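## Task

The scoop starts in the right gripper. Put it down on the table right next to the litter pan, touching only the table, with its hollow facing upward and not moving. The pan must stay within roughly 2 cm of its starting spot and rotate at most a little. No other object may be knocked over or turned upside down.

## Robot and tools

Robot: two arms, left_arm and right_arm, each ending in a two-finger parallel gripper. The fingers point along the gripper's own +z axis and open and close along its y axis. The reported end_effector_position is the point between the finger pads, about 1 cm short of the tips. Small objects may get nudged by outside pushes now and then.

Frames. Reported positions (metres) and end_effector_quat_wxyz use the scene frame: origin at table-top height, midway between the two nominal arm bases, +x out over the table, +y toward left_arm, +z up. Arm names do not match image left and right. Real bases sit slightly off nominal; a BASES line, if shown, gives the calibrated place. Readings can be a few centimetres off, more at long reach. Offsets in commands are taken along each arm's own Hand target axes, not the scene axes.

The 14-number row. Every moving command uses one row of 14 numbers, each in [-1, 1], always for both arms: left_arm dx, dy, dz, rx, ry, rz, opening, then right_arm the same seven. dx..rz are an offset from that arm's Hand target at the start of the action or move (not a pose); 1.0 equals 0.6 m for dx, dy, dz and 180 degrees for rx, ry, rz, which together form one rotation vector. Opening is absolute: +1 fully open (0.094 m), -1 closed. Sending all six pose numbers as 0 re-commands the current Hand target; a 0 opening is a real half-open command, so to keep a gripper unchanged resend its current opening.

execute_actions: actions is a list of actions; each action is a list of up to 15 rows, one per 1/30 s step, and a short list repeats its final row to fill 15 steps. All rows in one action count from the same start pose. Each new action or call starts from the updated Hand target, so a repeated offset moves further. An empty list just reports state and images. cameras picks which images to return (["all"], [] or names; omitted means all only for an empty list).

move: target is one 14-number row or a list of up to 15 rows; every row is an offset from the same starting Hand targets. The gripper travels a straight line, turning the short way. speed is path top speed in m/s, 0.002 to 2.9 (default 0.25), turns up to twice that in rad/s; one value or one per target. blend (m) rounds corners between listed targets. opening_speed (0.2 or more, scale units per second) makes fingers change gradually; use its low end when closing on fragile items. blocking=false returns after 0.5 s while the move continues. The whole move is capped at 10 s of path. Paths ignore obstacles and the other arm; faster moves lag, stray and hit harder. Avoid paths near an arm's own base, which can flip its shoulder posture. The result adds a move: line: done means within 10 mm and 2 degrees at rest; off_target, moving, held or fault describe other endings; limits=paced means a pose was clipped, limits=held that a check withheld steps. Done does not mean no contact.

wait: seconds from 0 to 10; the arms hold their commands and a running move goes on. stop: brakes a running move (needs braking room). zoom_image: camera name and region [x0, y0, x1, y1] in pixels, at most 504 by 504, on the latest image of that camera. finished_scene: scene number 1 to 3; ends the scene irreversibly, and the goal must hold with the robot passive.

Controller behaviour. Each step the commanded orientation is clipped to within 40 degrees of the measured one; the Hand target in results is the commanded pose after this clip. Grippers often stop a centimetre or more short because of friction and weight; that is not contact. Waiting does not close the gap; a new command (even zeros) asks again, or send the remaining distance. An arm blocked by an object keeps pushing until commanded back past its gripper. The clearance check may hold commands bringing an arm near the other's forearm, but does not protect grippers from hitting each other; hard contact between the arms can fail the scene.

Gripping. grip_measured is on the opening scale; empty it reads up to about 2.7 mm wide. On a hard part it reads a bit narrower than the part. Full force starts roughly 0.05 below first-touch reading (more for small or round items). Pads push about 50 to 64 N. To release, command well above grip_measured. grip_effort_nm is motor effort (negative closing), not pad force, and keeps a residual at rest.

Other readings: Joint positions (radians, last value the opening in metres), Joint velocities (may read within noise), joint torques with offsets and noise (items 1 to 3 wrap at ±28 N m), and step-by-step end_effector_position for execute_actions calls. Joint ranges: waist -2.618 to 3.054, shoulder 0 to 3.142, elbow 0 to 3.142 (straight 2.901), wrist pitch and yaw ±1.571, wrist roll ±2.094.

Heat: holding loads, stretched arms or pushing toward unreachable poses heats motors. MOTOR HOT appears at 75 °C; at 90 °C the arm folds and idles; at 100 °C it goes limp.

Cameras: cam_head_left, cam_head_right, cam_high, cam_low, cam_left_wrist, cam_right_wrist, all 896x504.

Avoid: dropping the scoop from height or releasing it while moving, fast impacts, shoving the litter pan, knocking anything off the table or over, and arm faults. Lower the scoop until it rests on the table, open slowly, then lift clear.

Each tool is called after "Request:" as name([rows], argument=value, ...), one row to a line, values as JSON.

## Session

Request:
execute_actions(actions=[])

Request:
zoom_image(camera="cam_head_left", region=[250, 140, 650, 400])

Request:
zoom_image(camera="cam_low", region=[200, 40, 600, 340])

Scene clock: 0.00 s.
left_arm: end_effector_position=(+0.3190, +0.3351, +0.4129) grip_measured=+1.000 grip_effort_nm=n/a end_effector_quat_wxyz=(+0.691, +0.087, +0.714, +0.066) | right_arm: end_effector_position=(+0.4037, -0.2498, +0.3310) grip_measured=-0.623 grip_effort_nm=n/a end_effector_quat_wxyz=(+0.444, +0.392, +0.658, +0.466)
Joint positions: left_arm=[0.175 0.89 1.049 -0.194 0.194 0.224 0.094] | right_arm=[-0.179 1.172 0.985 -0.005 -0.444 1.264 0.018]
Joint velocities: within noise
Joint torques (N m): no reading
Heat: left arm: 31 °C; right arm: 32 °C.
Hand target: left_arm +0.3156, +0.3345, +0.4228; +0.701, +0.087, +0.705, +0.068 | right_arm +0.4020, -0.2493, +0.3571; +0.474, +0.366, +0.646, +0.473
Tool commands: left_gripper/opening=+1.0 right_gripper/opening=-0.979875

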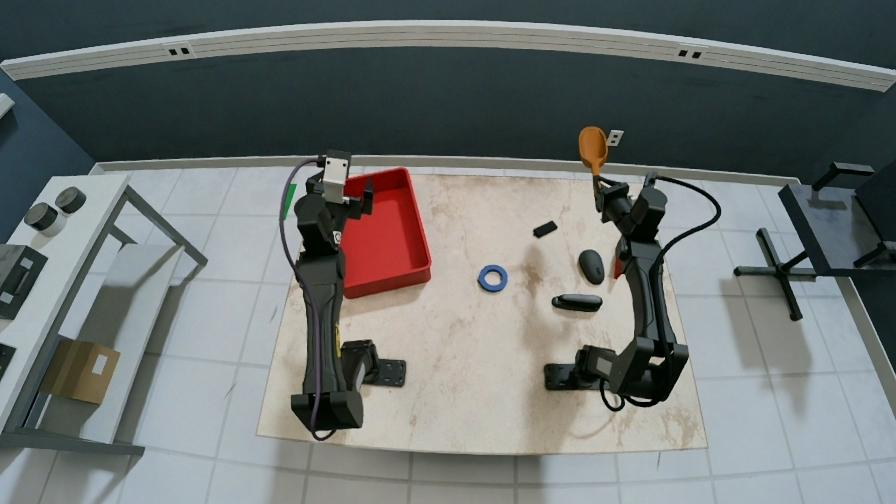

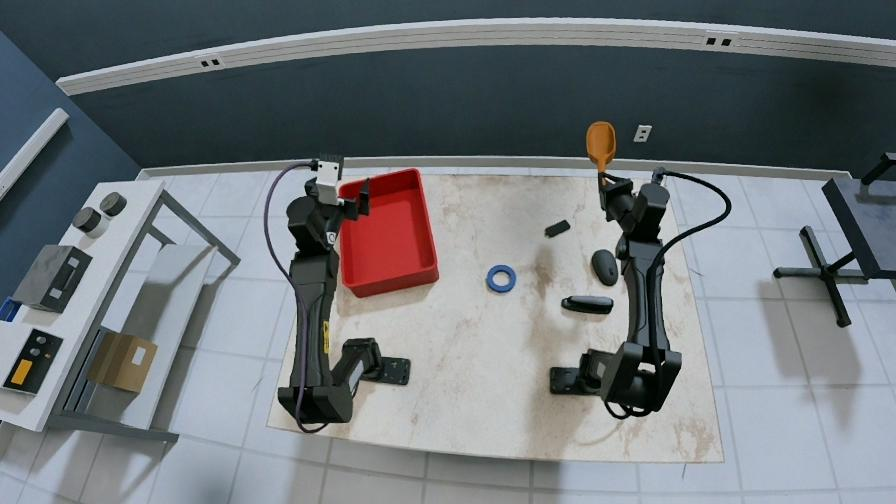

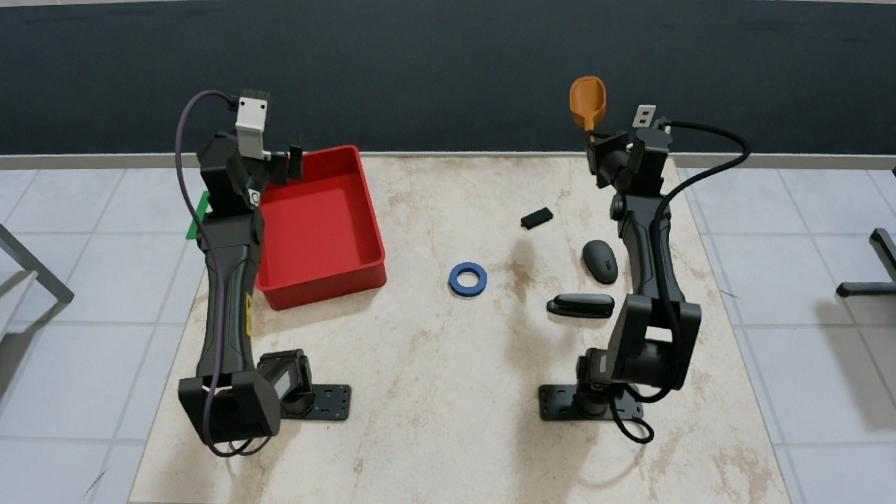

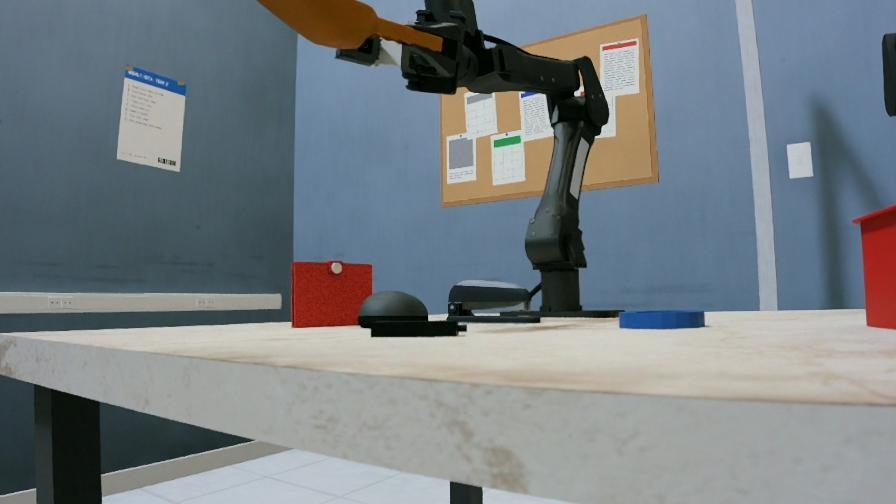

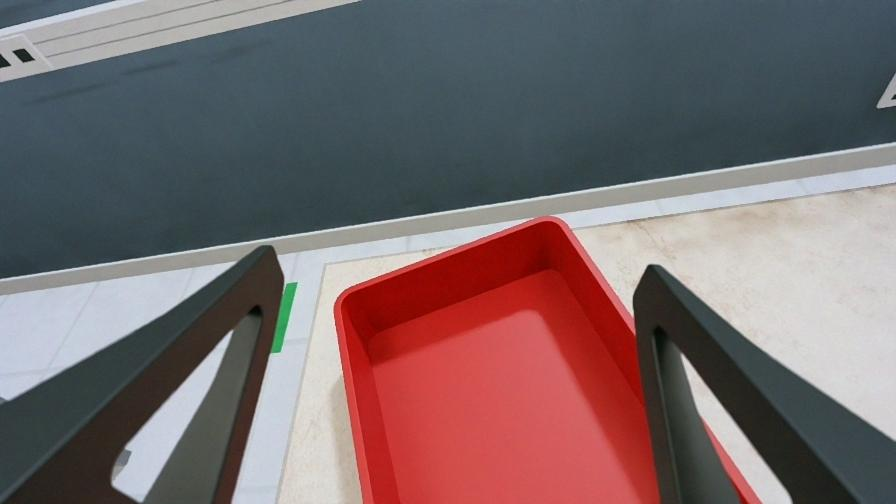

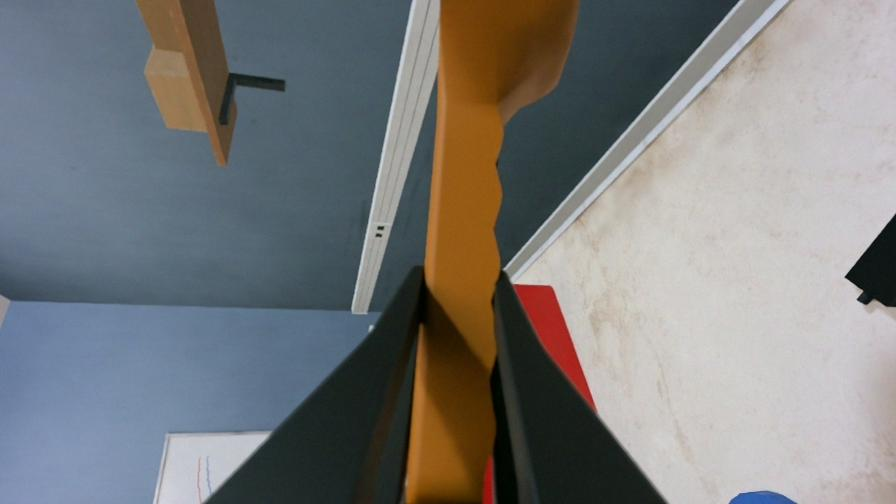

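Scaled by 1.260.

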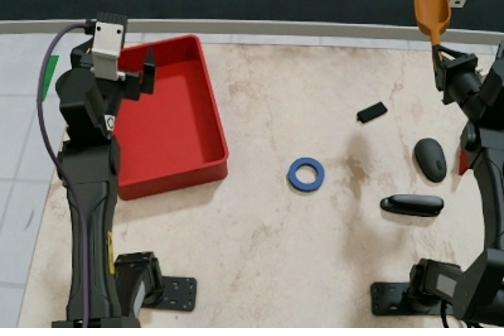

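Scaled by 1.260.

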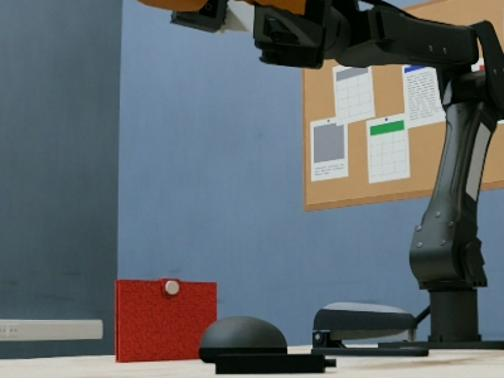

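Request:
move(target=[0,0,0,0,0,0,1,0.309,-0.181,0.057,0.0435,0.168,0.05,-0.98], cameras=["cam_head_left","cam_high","cam_low","cam_right_wrist"])

Request:
zoom_image(camera="cam_head_left", region=[380, 130, 640, 310])

Request:
zoom_image(camera="cam_low", region=[450, 80, 896, 360])

Scene clock: 20.87 s.
left_arm: end_effector_position=(+0.3190, +0.3351, +0.4129) grip_measured=+1.000 grip_effort_nm=-0.007 end_effector_quat_wxyz=(+0.691, +0.087, +0.714, +0.066) | right_arm: end_effector_position=(+0.3753, -0.1043, +0.1889) grip_measured=-0.623 grip_effort_nm=-1.033 end_effector_quat_wxyz=(+0.210, +0.330, +0.752, +0.530)
Joint positions: left_arm=[0.175 0.89 1.049 -0.194 0.194 0.224 0.094] | right_arm=[0.128 1.348 0.723 0.185 -0.604 1.346 0.018]
Joint torques (N m): left_arm=[-0.02 -2.25 7.72 1.85 0 -0.04] | right_arm=[0.49 -4.67 7.41 2.34 -0.23 -0.11]
Heat: left arm: 33 °C; right arm: 37 °C.
Hand target: left_arm +0.3156, +0.3345, +0.4228; +0.701, +0.087, +0.705, +0.068 | right_arm +0.3798, -0.1004, +0.1998; +0.226, +0.310, +0.747, +0.542
Off the commanded pose: left_arm 0.011 m, 2 deg | right_arm 0.013 m, 3 deg.
move: off_target (left_arm, right_arm)
Images, in order (width x height): cam_head_left 896x504, cam_high 896x504, cam_low 896x504, cam_right_wrist 896x504.

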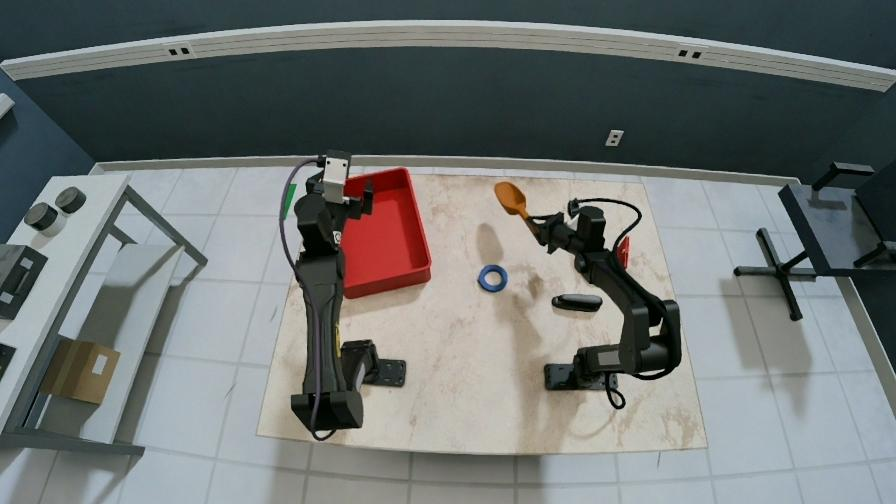

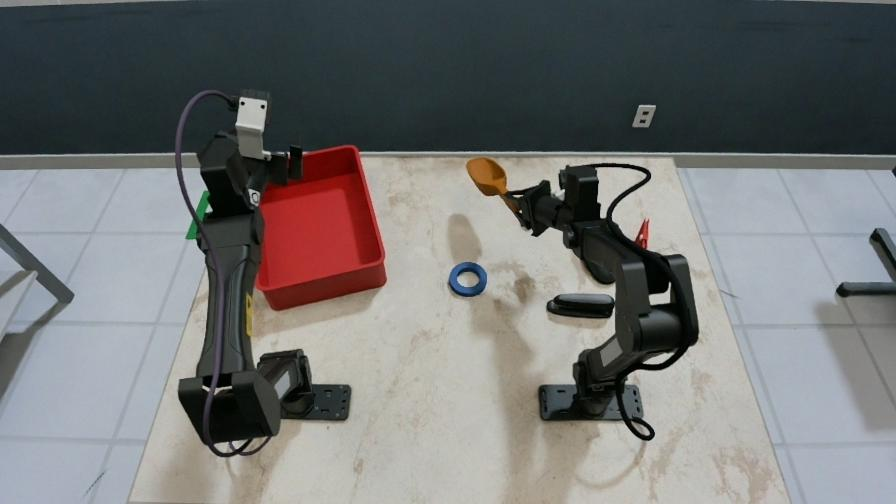

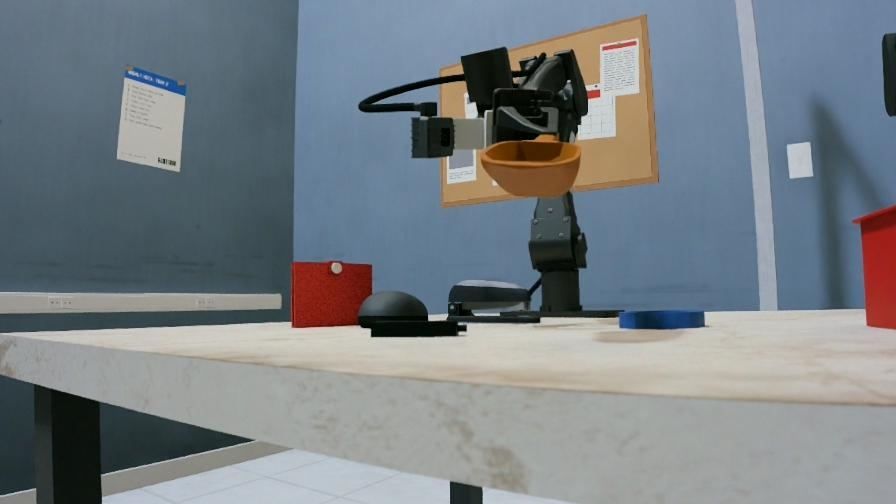

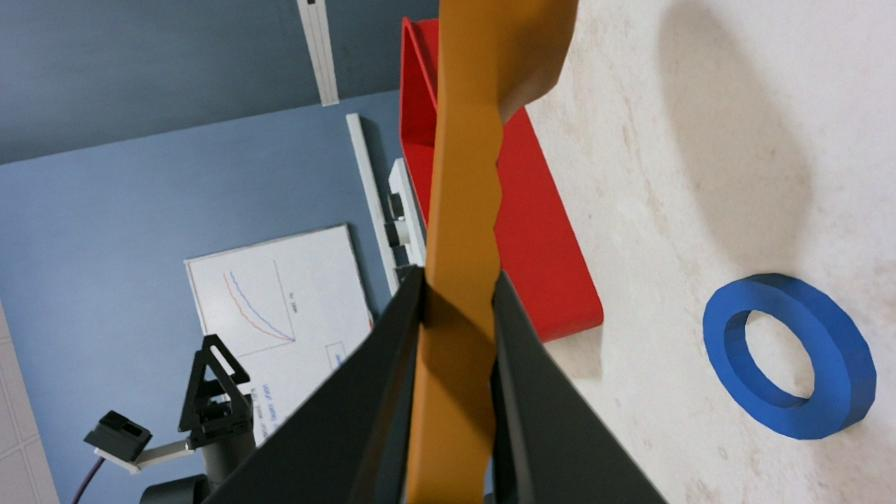

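Scaled by 1.938.

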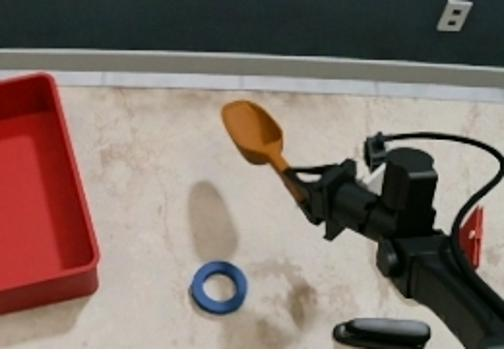

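Scaled by 1.130.

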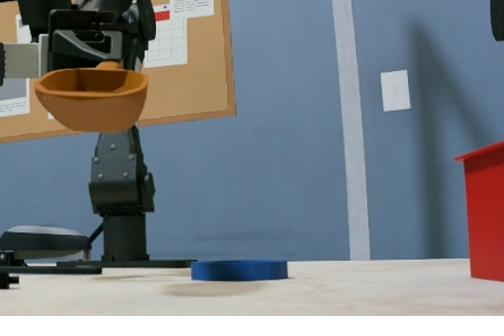

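Request:
move(target=[0,0,0,0,0,0,1,0.206,0.078,0.241,0,-0.1585,0.0515,-0.98], cameras=["cam_head_left","cam_high","cam_low"])

Request:
zoom_image(camera="cam_head_left", region=[380, 130, 640, 310])

Request:
zoom_image(camera="cam_low", region=[450, 80, 896, 360])

Scene clock: 52.33 s.
left_arm: end_effector_position=(+0.3190, +0.3351, +0.4129) grip_measured=+1.000 grip_effort_nm=-0.002 end_effector_quat_wxyz=(+0.691, +0.087, +0.714, +0.066) | right_arm: end_effector_position=(+0.3913, +0.0917, +0.1871) grip_measured=-0.623 grip_effort_nm=-1.038 end_effector_quat_wxyz=(+0.346, +0.490, +0.656, +0.457)
Joint positions: left_arm=[0.175 0.89 1.049 -0.194 0.194 0.224 0.094] | right_arm=[0.914 1.81 1.17 0.216 0.589 1.81 0.018]
Joint torques (N m): left_arm=[0.02 -2.4 7.72 1.85 -0.01 -0.03] | right_arm=[-0.29 -7.97 10.26 1.96 0.43 -0.1]
Heat: left arm: 36 °C; right arm: 40 °C.
Hand target: left_arm +0.3156, +0.3345, +0.4228; +0.701, +0.087, +0.705, +0.068 | right_arm +0.4002, +0.0945, +0.1994; +0.359, +0.493, +0.642, +0.466
Off the commanded pose: left_arm 0.011 m, 2 deg | right_arm 0.016 m, 2 deg.
move: off_target (left_arm, right_arm)
Images, in order (width x height): cam_head_left 896x504, cam_high 896x504, cam_low 896x504.

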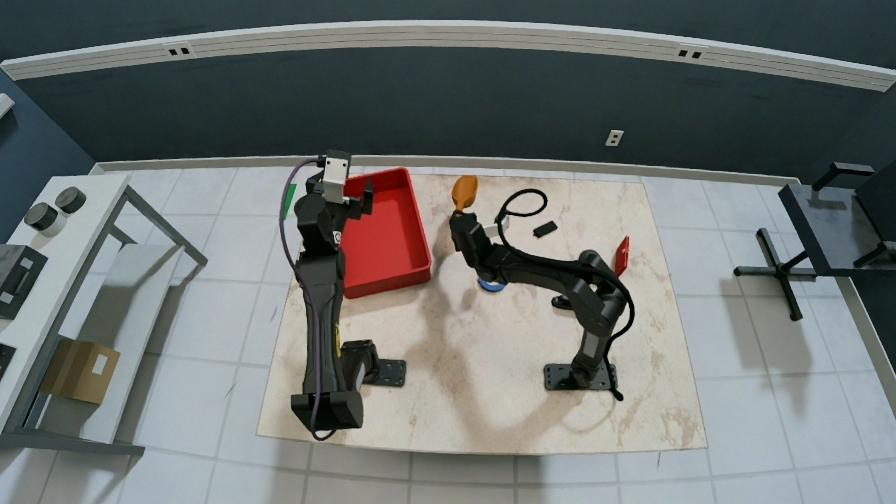

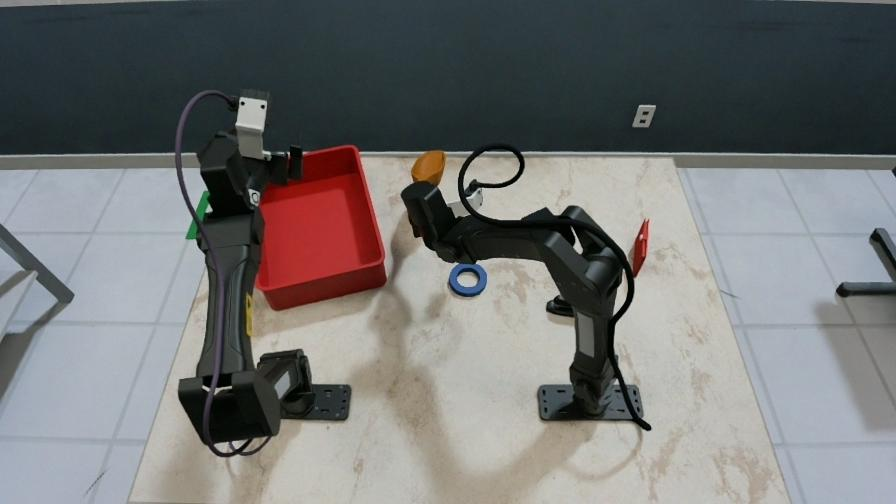

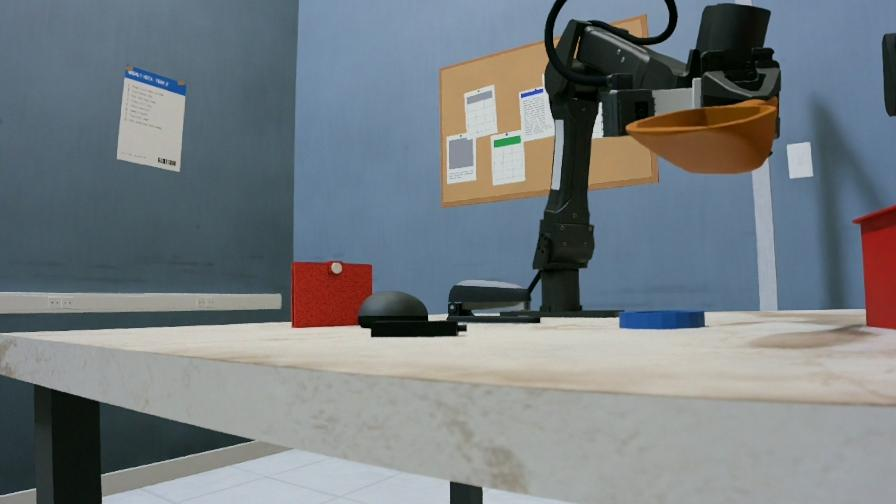

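Scaled by 1.938.

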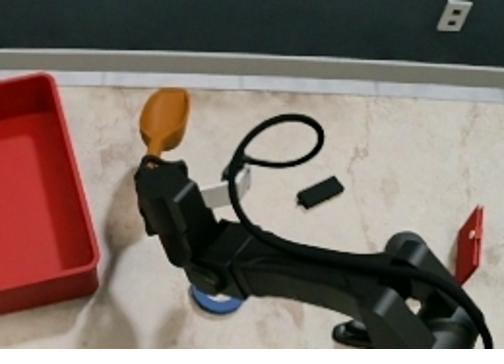

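Scaled by 1.130.

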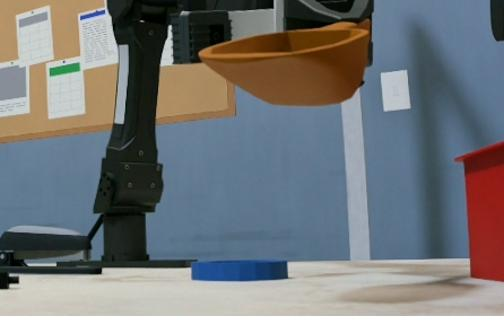

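Request:
move(target=[0,0,0,0,0,0,1,0.056,-0.154,0.066,0,0,0,-0.98], cameras=["cam_head_left","cam_low"])

Request:
zoom_image(camera="cam_head_left", region=[380, 130, 640, 310])

Request:
zoom_image(camera="cam_low", region=[550, 180, 896, 380])

Scene clock: 66.27 s.
left_arm: end_effector_position=(+0.3190, +0.3351, +0.4129) grip_measured=+1.000 grip_effort_nm=-0.007 end_effector_quat_wxyz=(+0.691, +0.087, +0.714, +0.066) | right_arm: end_effector_position=(+0.3967, +0.1280, +0.0930) grip_measured=-0.623 grip_effort_nm=-1.028 end_effector_quat_wxyz=(+0.347, +0.493, +0.653, +0.458)
Joint positions: left_arm=[0.175 0.89 1.049 -0.194 0.194 0.224 0.094] | right_arm=[0.96 2.108 1.169 0.503 0.636 1.84 0.018]
Joint torques (N m): left_arm=[-0.08 -2.39 7.79 1.85 -0.02 -0.02] | right_arm=[0.25 -10.33 6.87 2.12 0.47 -0.15]
Heat: left arm: 36 °C; right arm: 39 °C.
Hand target: left_arm +0.3156, +0.3345, +0.4228; +0.701, +0.087, +0.705, +0.068 | right_arm +0.4005, +0.1291, +0.0995; +0.359, +0.493, +0.641, +0.466
Off the commanded pose: left_arm 0.011 m, 2 deg | right_arm 0.007 m, 2 deg.
move: off_target (left_arm)
Images, in order (width x height): cam_head_left 896x504, cam_low 896x504.

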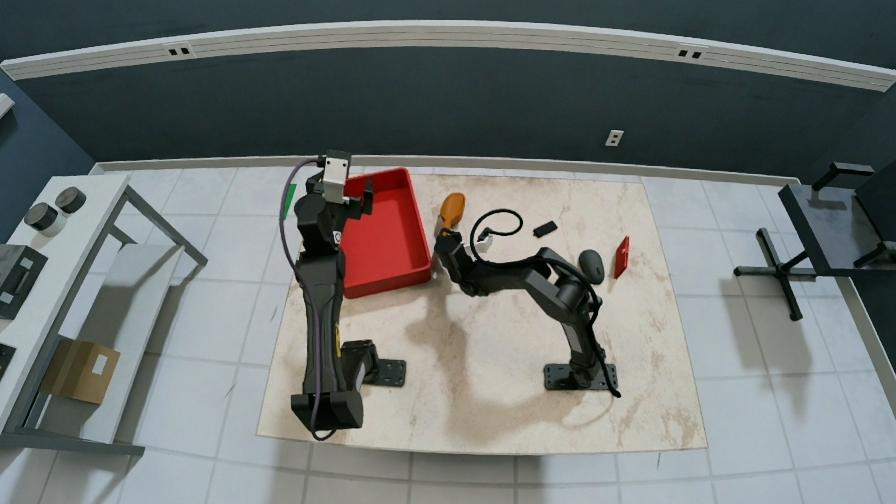

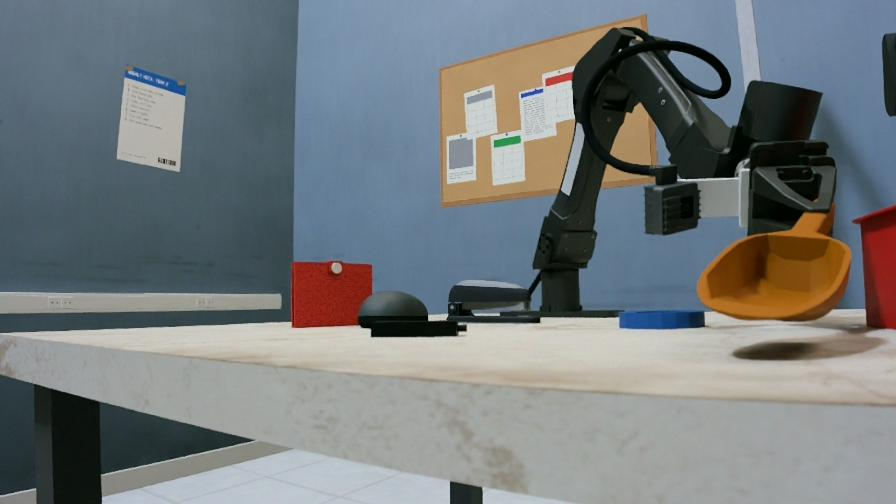

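Scaled by 1.938.

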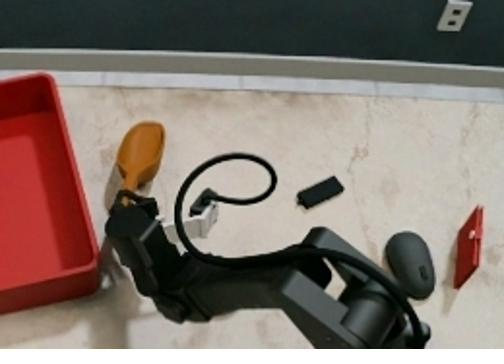

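Scaled by 1.457.

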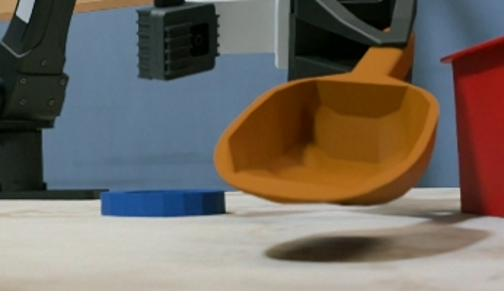

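Request:
move(target=[0,0,0,0,0,0,1,-0.016,-0.042,0.012,0,0,0,-0.98], speed=0.08, cameras=["cam_low"])

Request:
zoom_image(camera="cam_low", region=[550, 180, 896, 380])

Scene clock: 75.60 s.
left_arm: end_effector_position=(+0.3190, +0.3351, +0.4129) grip_measured=+1.000 grip_effort_nm=-0.007 end_effector_quat_wxyz=(+0.691, +0.087, +0.714, +0.066) | right_arm: end_effector_position=(+0.3978, +0.1235, +0.0777) grip_measured=-0.623 grip_effort_nm=-1.038 end_effector_quat_wxyz=(+0.348, +0.495, +0.644, +0.468)
Joint positions: left_arm=[0.175 0.89 1.049 -0.194 0.194 0.224 0.094] | right_arm=[0.953 2.147 1.128 0.612 0.634 1.839 0.018]
Joint torques (N m): left_arm=[-0.14 -2.4 7.72 1.82 -0.02 -0.04] | right_arm=[-0.76 -9.44 5.5 2.16 0.32 -0.23]
Heat: left arm: 37 °C; right arm: 39 °C.
Hand target: left_arm +0.3156, +0.3345, +0.4228; +0.701, +0.087, +0.705, +0.068 | right_arm +0.4021, +0.1196, +0.0732; +0.359, +0.493, +0.641, +0.466
Off the commanded pose: left_arm 0.011 m, 2 deg | right_arm 0.007 m, 1 deg.
move: off_target (left_arm)
Images, in order (width x height): cam_low 896x504.

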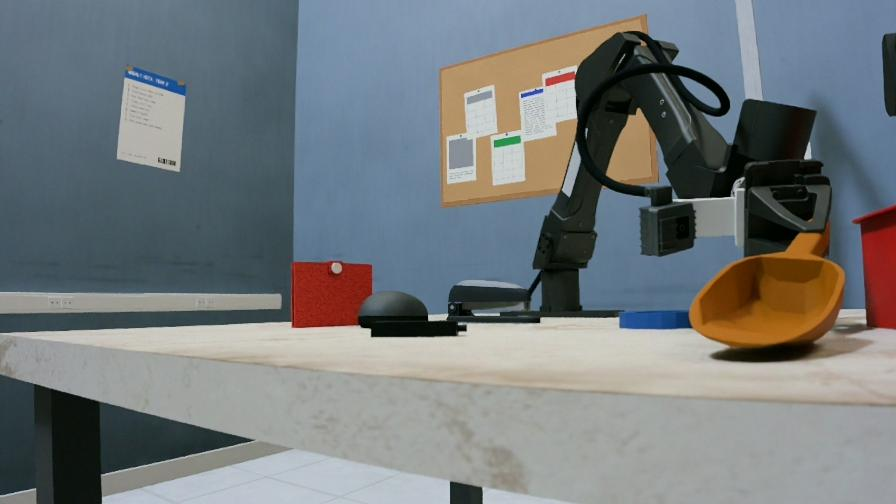

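Scaled by 1.457.

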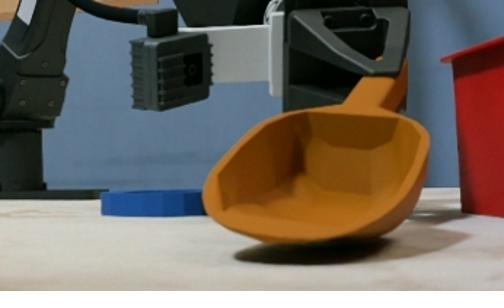

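Request:
move(target=[0,0,0,0,0,0,1,0,-0.03,0.01,-0.072,0,0,-0.98], speed=0.08, cameras=["cam_low","cam_head_left"])

Request:
zoom_image(camera="cam_low", region=[550, 180, 896, 380])

Request:
zoom_image(camera="cam_head_left", region=[380, 130, 640, 310])

Scene clock: 83.43 s.
left_arm: end_effector_position=(+0.3190, +0.3351, +0.4129) grip_measured=+1.000 grip_effort_nm=-0.002 end_effector_quat_wxyz=(+0.691, +0.087, +0.714, +0.066) | right_arm: end_effector_position=(+0.4036, +0.1206, +0.0572) grip_measured=-0.623 grip_effort_nm=-1.028 end_effector_quat_wxyz=(+0.400, +0.456, +0.586, +0.537)
Joint positions: left_arm=[0.175 0.89 1.049 -0.194 0.194 0.224 0.094] | right_arm=[0.953 2.364 1.073 1.157 0.679 1.675 0.018]
Joint torques (N m): left_arm=[-0.09 -2.4 7.75 1.82 -0.01 -0.04] | right_arm=[0.46 -9.77 4.4 2.26 0.24 -0.32]
Heat: left arm: 37 °C; right arm: 40 °C.
Hand target: left_arm +0.3156, +0.3345, +0.4228; +0.701, +0.087, +0.705, +0.068 | right_arm +0.4022, +0.1196, +0.0541; +0.412, +0.449, +0.585, +0.535
Off the commanded pose: left_arm 0.011 m, 2 deg | right_arm 0.003 m, 2 deg.
move: off_target (left_arm)
Images, in order (width x height): cam_head_left 896x504, cam_low 896x504.

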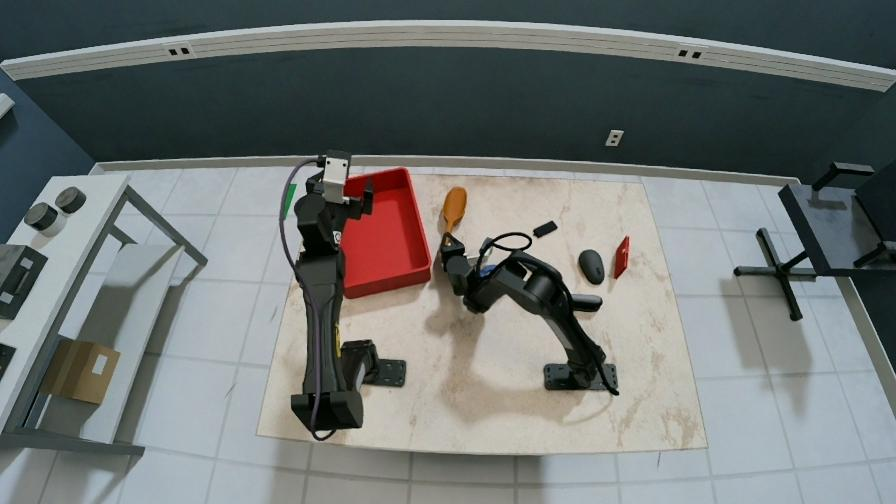

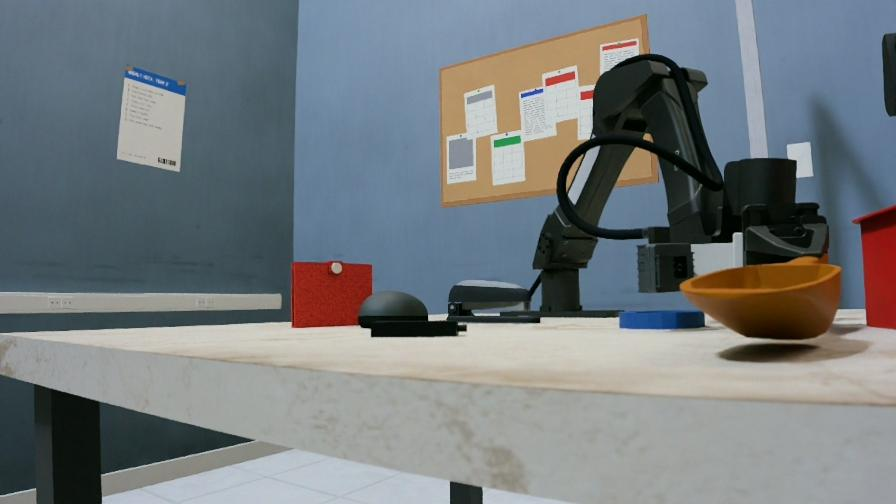

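Scaled by 1.457.

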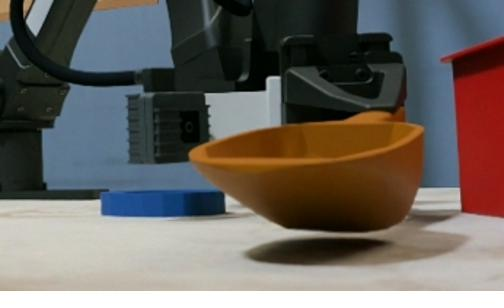

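Scaled by 1.938.

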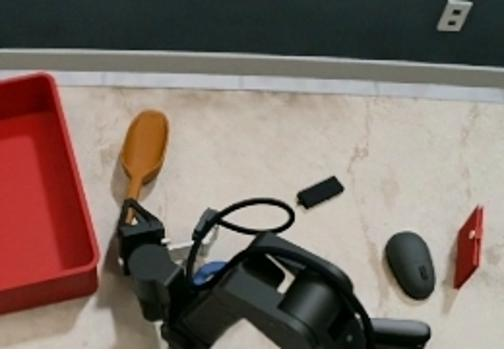

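Request:
move(target=[0,0,0,0,0,0,1,0,-0.02,0.002,0,0,0,-0.98], speed=0.05, cameras=["cam_low","cam_right_wrist"])

Request:
zoom_image(camera="cam_low", region=[550, 180, 896, 380])

Scene clock: 90.20 s.
left_arm: end_effector_position=(+0.3190, +0.3351, +0.4129) grip_measured=+1.000 grip_effort_nm=-0.007 end_effector_quat_wxyz=(+0.691, +0.087, +0.714, +0.066) | right_arm: end_effector_position=(+0.4032, +0.1194, +0.0497) grip_measured=-0.623 grip_effort_nm=-1.038 end_effector_quat_wxyz=(+0.402, +0.455, +0.580, +0.542)
Joint positions: left_arm=[0.175 0.89 1.049 -0.194 0.194 0.224 0.094] | right_arm=[0.953 2.401 1.073 1.214 0.682 1.67 0.018]
Joint torques (N m): left_arm=[-0.06 -2.39 7.76 1.83 0 -0.05] | right_arm=[0.44 -9.39 4.9 2.05 0.21 -0.3]
Heat: left arm: 37 °C; right arm: 40 °C.
Hand target: left_arm +0.3156, +0.3345, +0.4228; +0.701, +0.087, +0.705, +0.068 | right_arm +0.4023, +0.1196, +0.0422; +0.412, +0.449, +0.585, +0.535
Off the commanded pose: left_arm 0.011 m, 2 deg | right_arm 0.008 m, 2 deg.
move: off_target (left_arm)
Images, in order (width x height): cam_low 896x504, cam_right_wrist 896x504.

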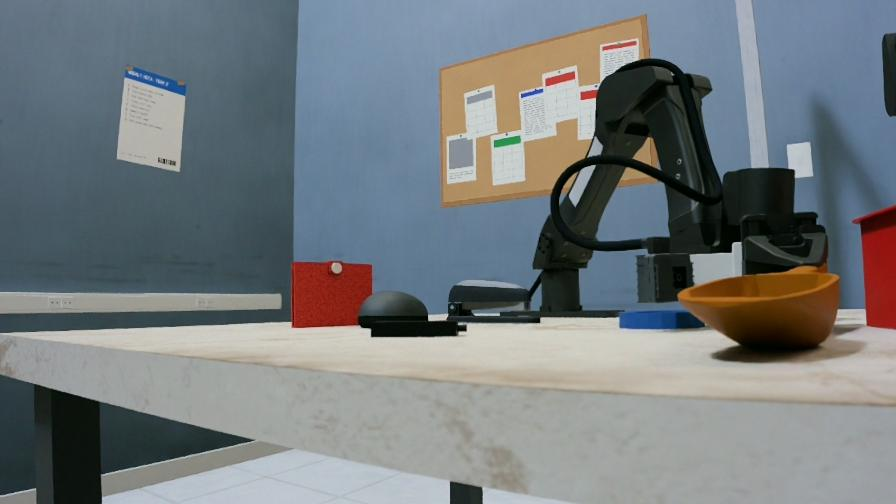

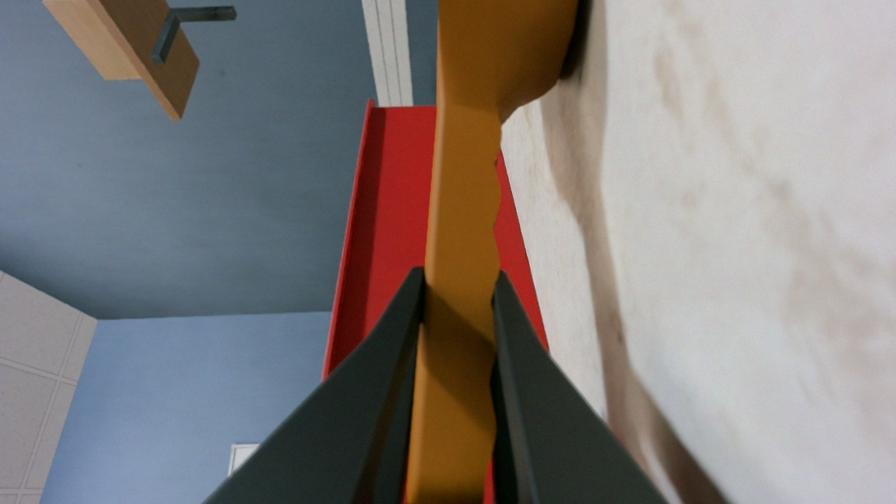

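Scaled by 1.457.

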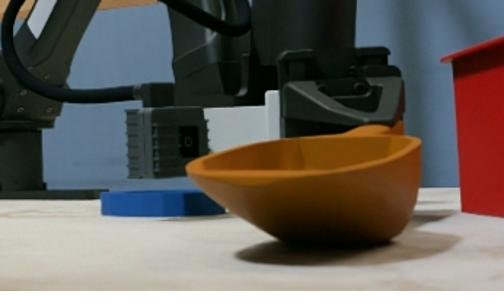

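Request:
move(target=[0,0,0,0,0,0,1,0,0.006,0,0,0,0,-0.4], opening_speed=0.2, cameras=["cam_low","cam_right_wrist"])

Request:
zoom_image(camera="cam_low", region=[550, 180, 896, 380])

Scene clock: 97.83 s.
left_arm: end_effector_position=(+0.3190, +0.3351, +0.4129) grip_measured=+1.000 grip_effort_nm=-0.007 end_effector_quat_wxyz=(+0.691, +0.087, +0.714, +0.066) | right_arm: end_effector_position=(+0.4032, +0.1194, +0.0497) grip_measured=-0.402 grip_effort_nm=0.110 end_effector_quat_wxyz=(+0.402, +0.455, +0.580, +0.542)
Joint positions: left_arm=[0.175 0.89 1.049 -0.194 0.194 0.224 0.094] | right_arm=[0.953 2.401 1.073 1.214 0.682 1.67 0.028]
Joint torques (N m): left_arm=[-0.12 -2.35 7.68 1.84 -0.01 -0.03] | right_arm=[0.39 -10.36 4.82 1.91 0.2 -0.29]
Heat: left arm: 38 °C; right arm: 41 °C.
Hand target: left_arm +0.3156, +0.3345, +0.4228; +0.701, +0.087, +0.705, +0.068 | right_arm +0.4026, +0.1197, +0.0458; +0.412, +0.449, +0.585, +0.535
Off the commanded pose: left_arm 0.011 m, 2 deg | right_arm 0.004 m, 2 deg.
move: off_target (left_arm)
Images, in order (width x height): cam_low 896x504, cam_right_wrist 896x504.

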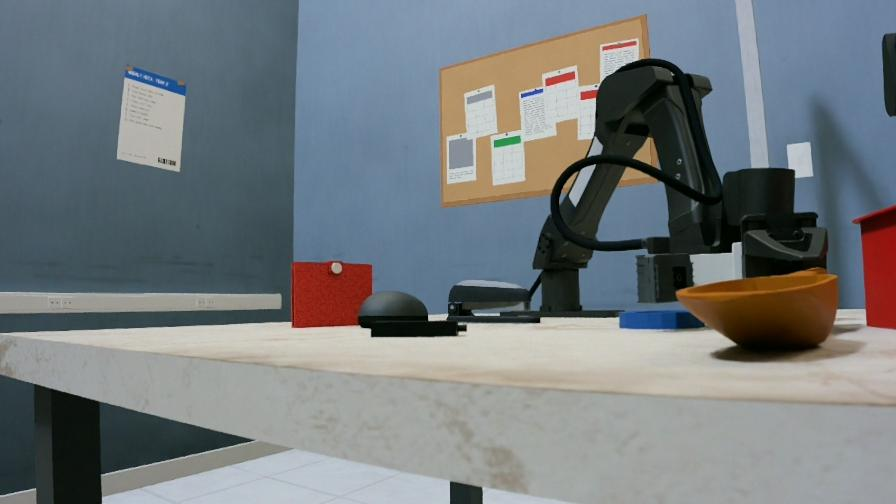

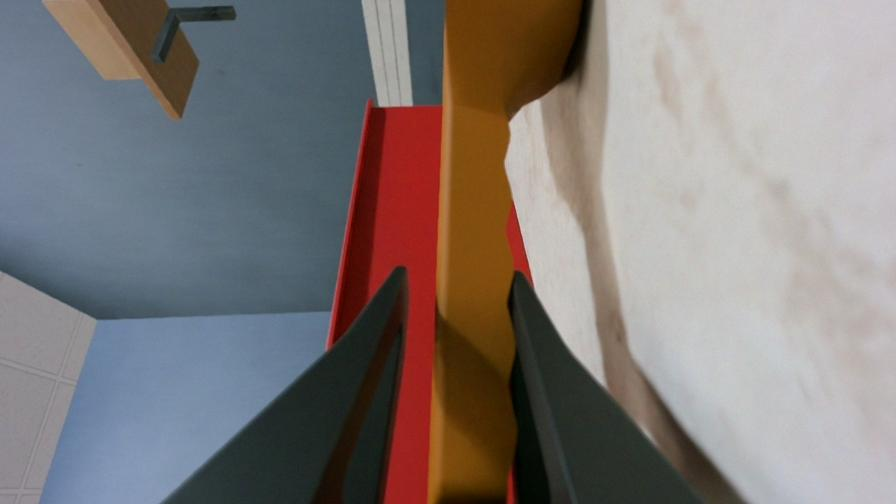

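Scaled by 1.457.

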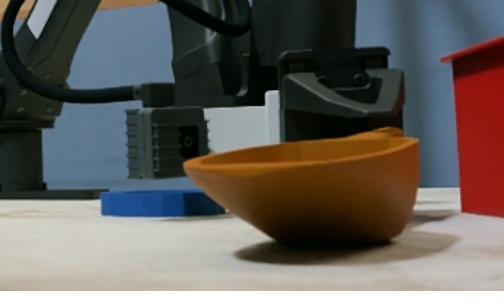

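Request:
move(target=[0,0,0,0,0,0,1,0,-0.03,0.003,0.08,0,0,-0.25], opening_speed=0.3, speed=0.05, cameras=["cam_low","cam_right_wrist"])

Request:
zoom_image(camera="cam_low", region=[550, 180, 896, 380])

Scene clock: 105.73 s.
left_arm: end_effector_position=(+0.3190, +0.3351, +0.4129) grip_measured=+1.000 grip_effort_nm=-0.007 end_effector_quat_wxyz=(+0.691, +0.087, +0.714, +0.066) | right_arm: end_effector_position=(+0.4042, +0.1221, +0.0296) grip_measured=-0.252 grip_effort_nm=0.105 end_effector_quat_wxyz=(+0.356, +0.495, +0.634, +0.476)
Joint positions: left_arm=[0.175 0.89 1.049 -0.194 0.194 0.224 0.094] | right_arm=[0.944 2.314 1.123 0.815 0.644 1.824 0.035]
Joint torques (N m): left_arm=[-0.13 -2.37 7.77 1.86 -0.01 -0.04] | right_arm=[-0.24 -13.7 5.11 1.04 0.06 0.06]
Heat: left arm: 38 °C; right arm: 40 °C.
Hand target: left_arm +0.3156, +0.3345, +0.4228; +0.701, +0.087, +0.705, +0.068 | right_arm +0.4028, +0.1198, +0.0276; +0.352, +0.497, +0.647, +0.458
Off the commanded pose: left_arm 0.011 m, 2 deg | right_arm 0.003 m, 3 deg.
move: off_target (left_arm, right_arm)
Images, in order (width x height): cam_low 896x504, cam_right_wrist 896x504.

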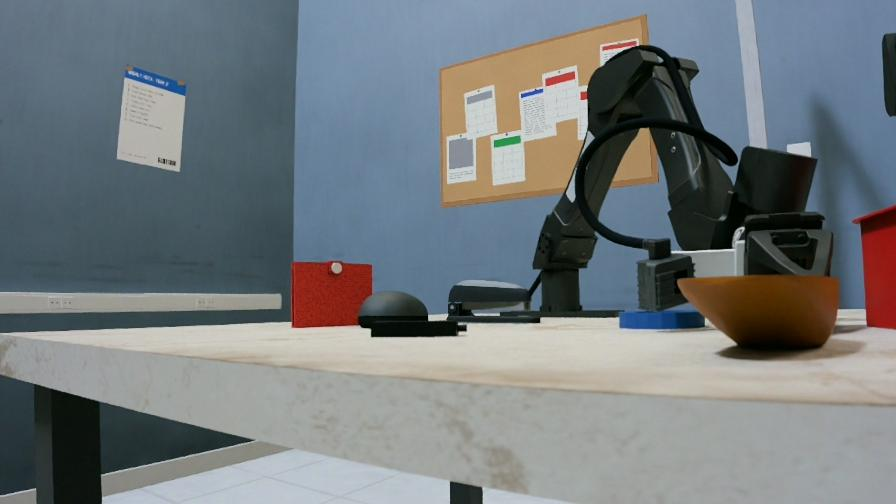

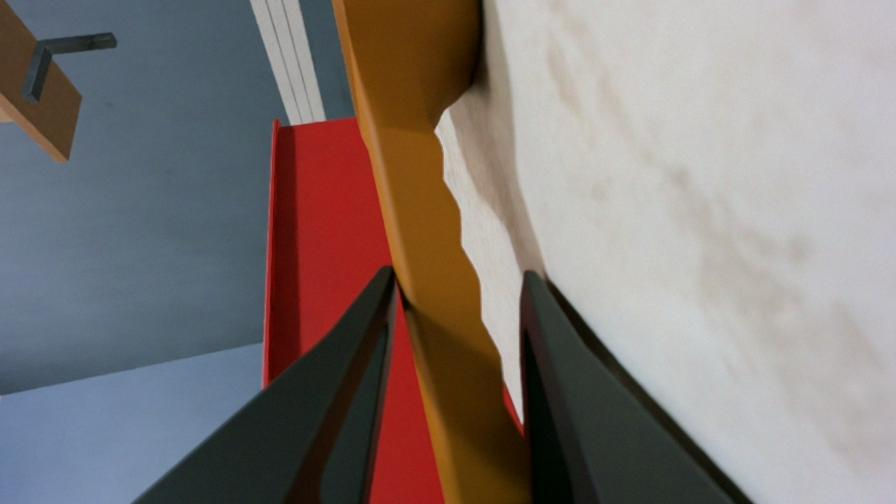

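Scaled by 1.457.

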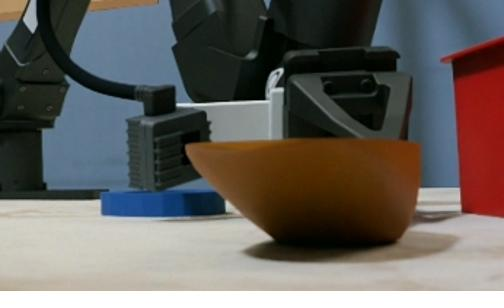

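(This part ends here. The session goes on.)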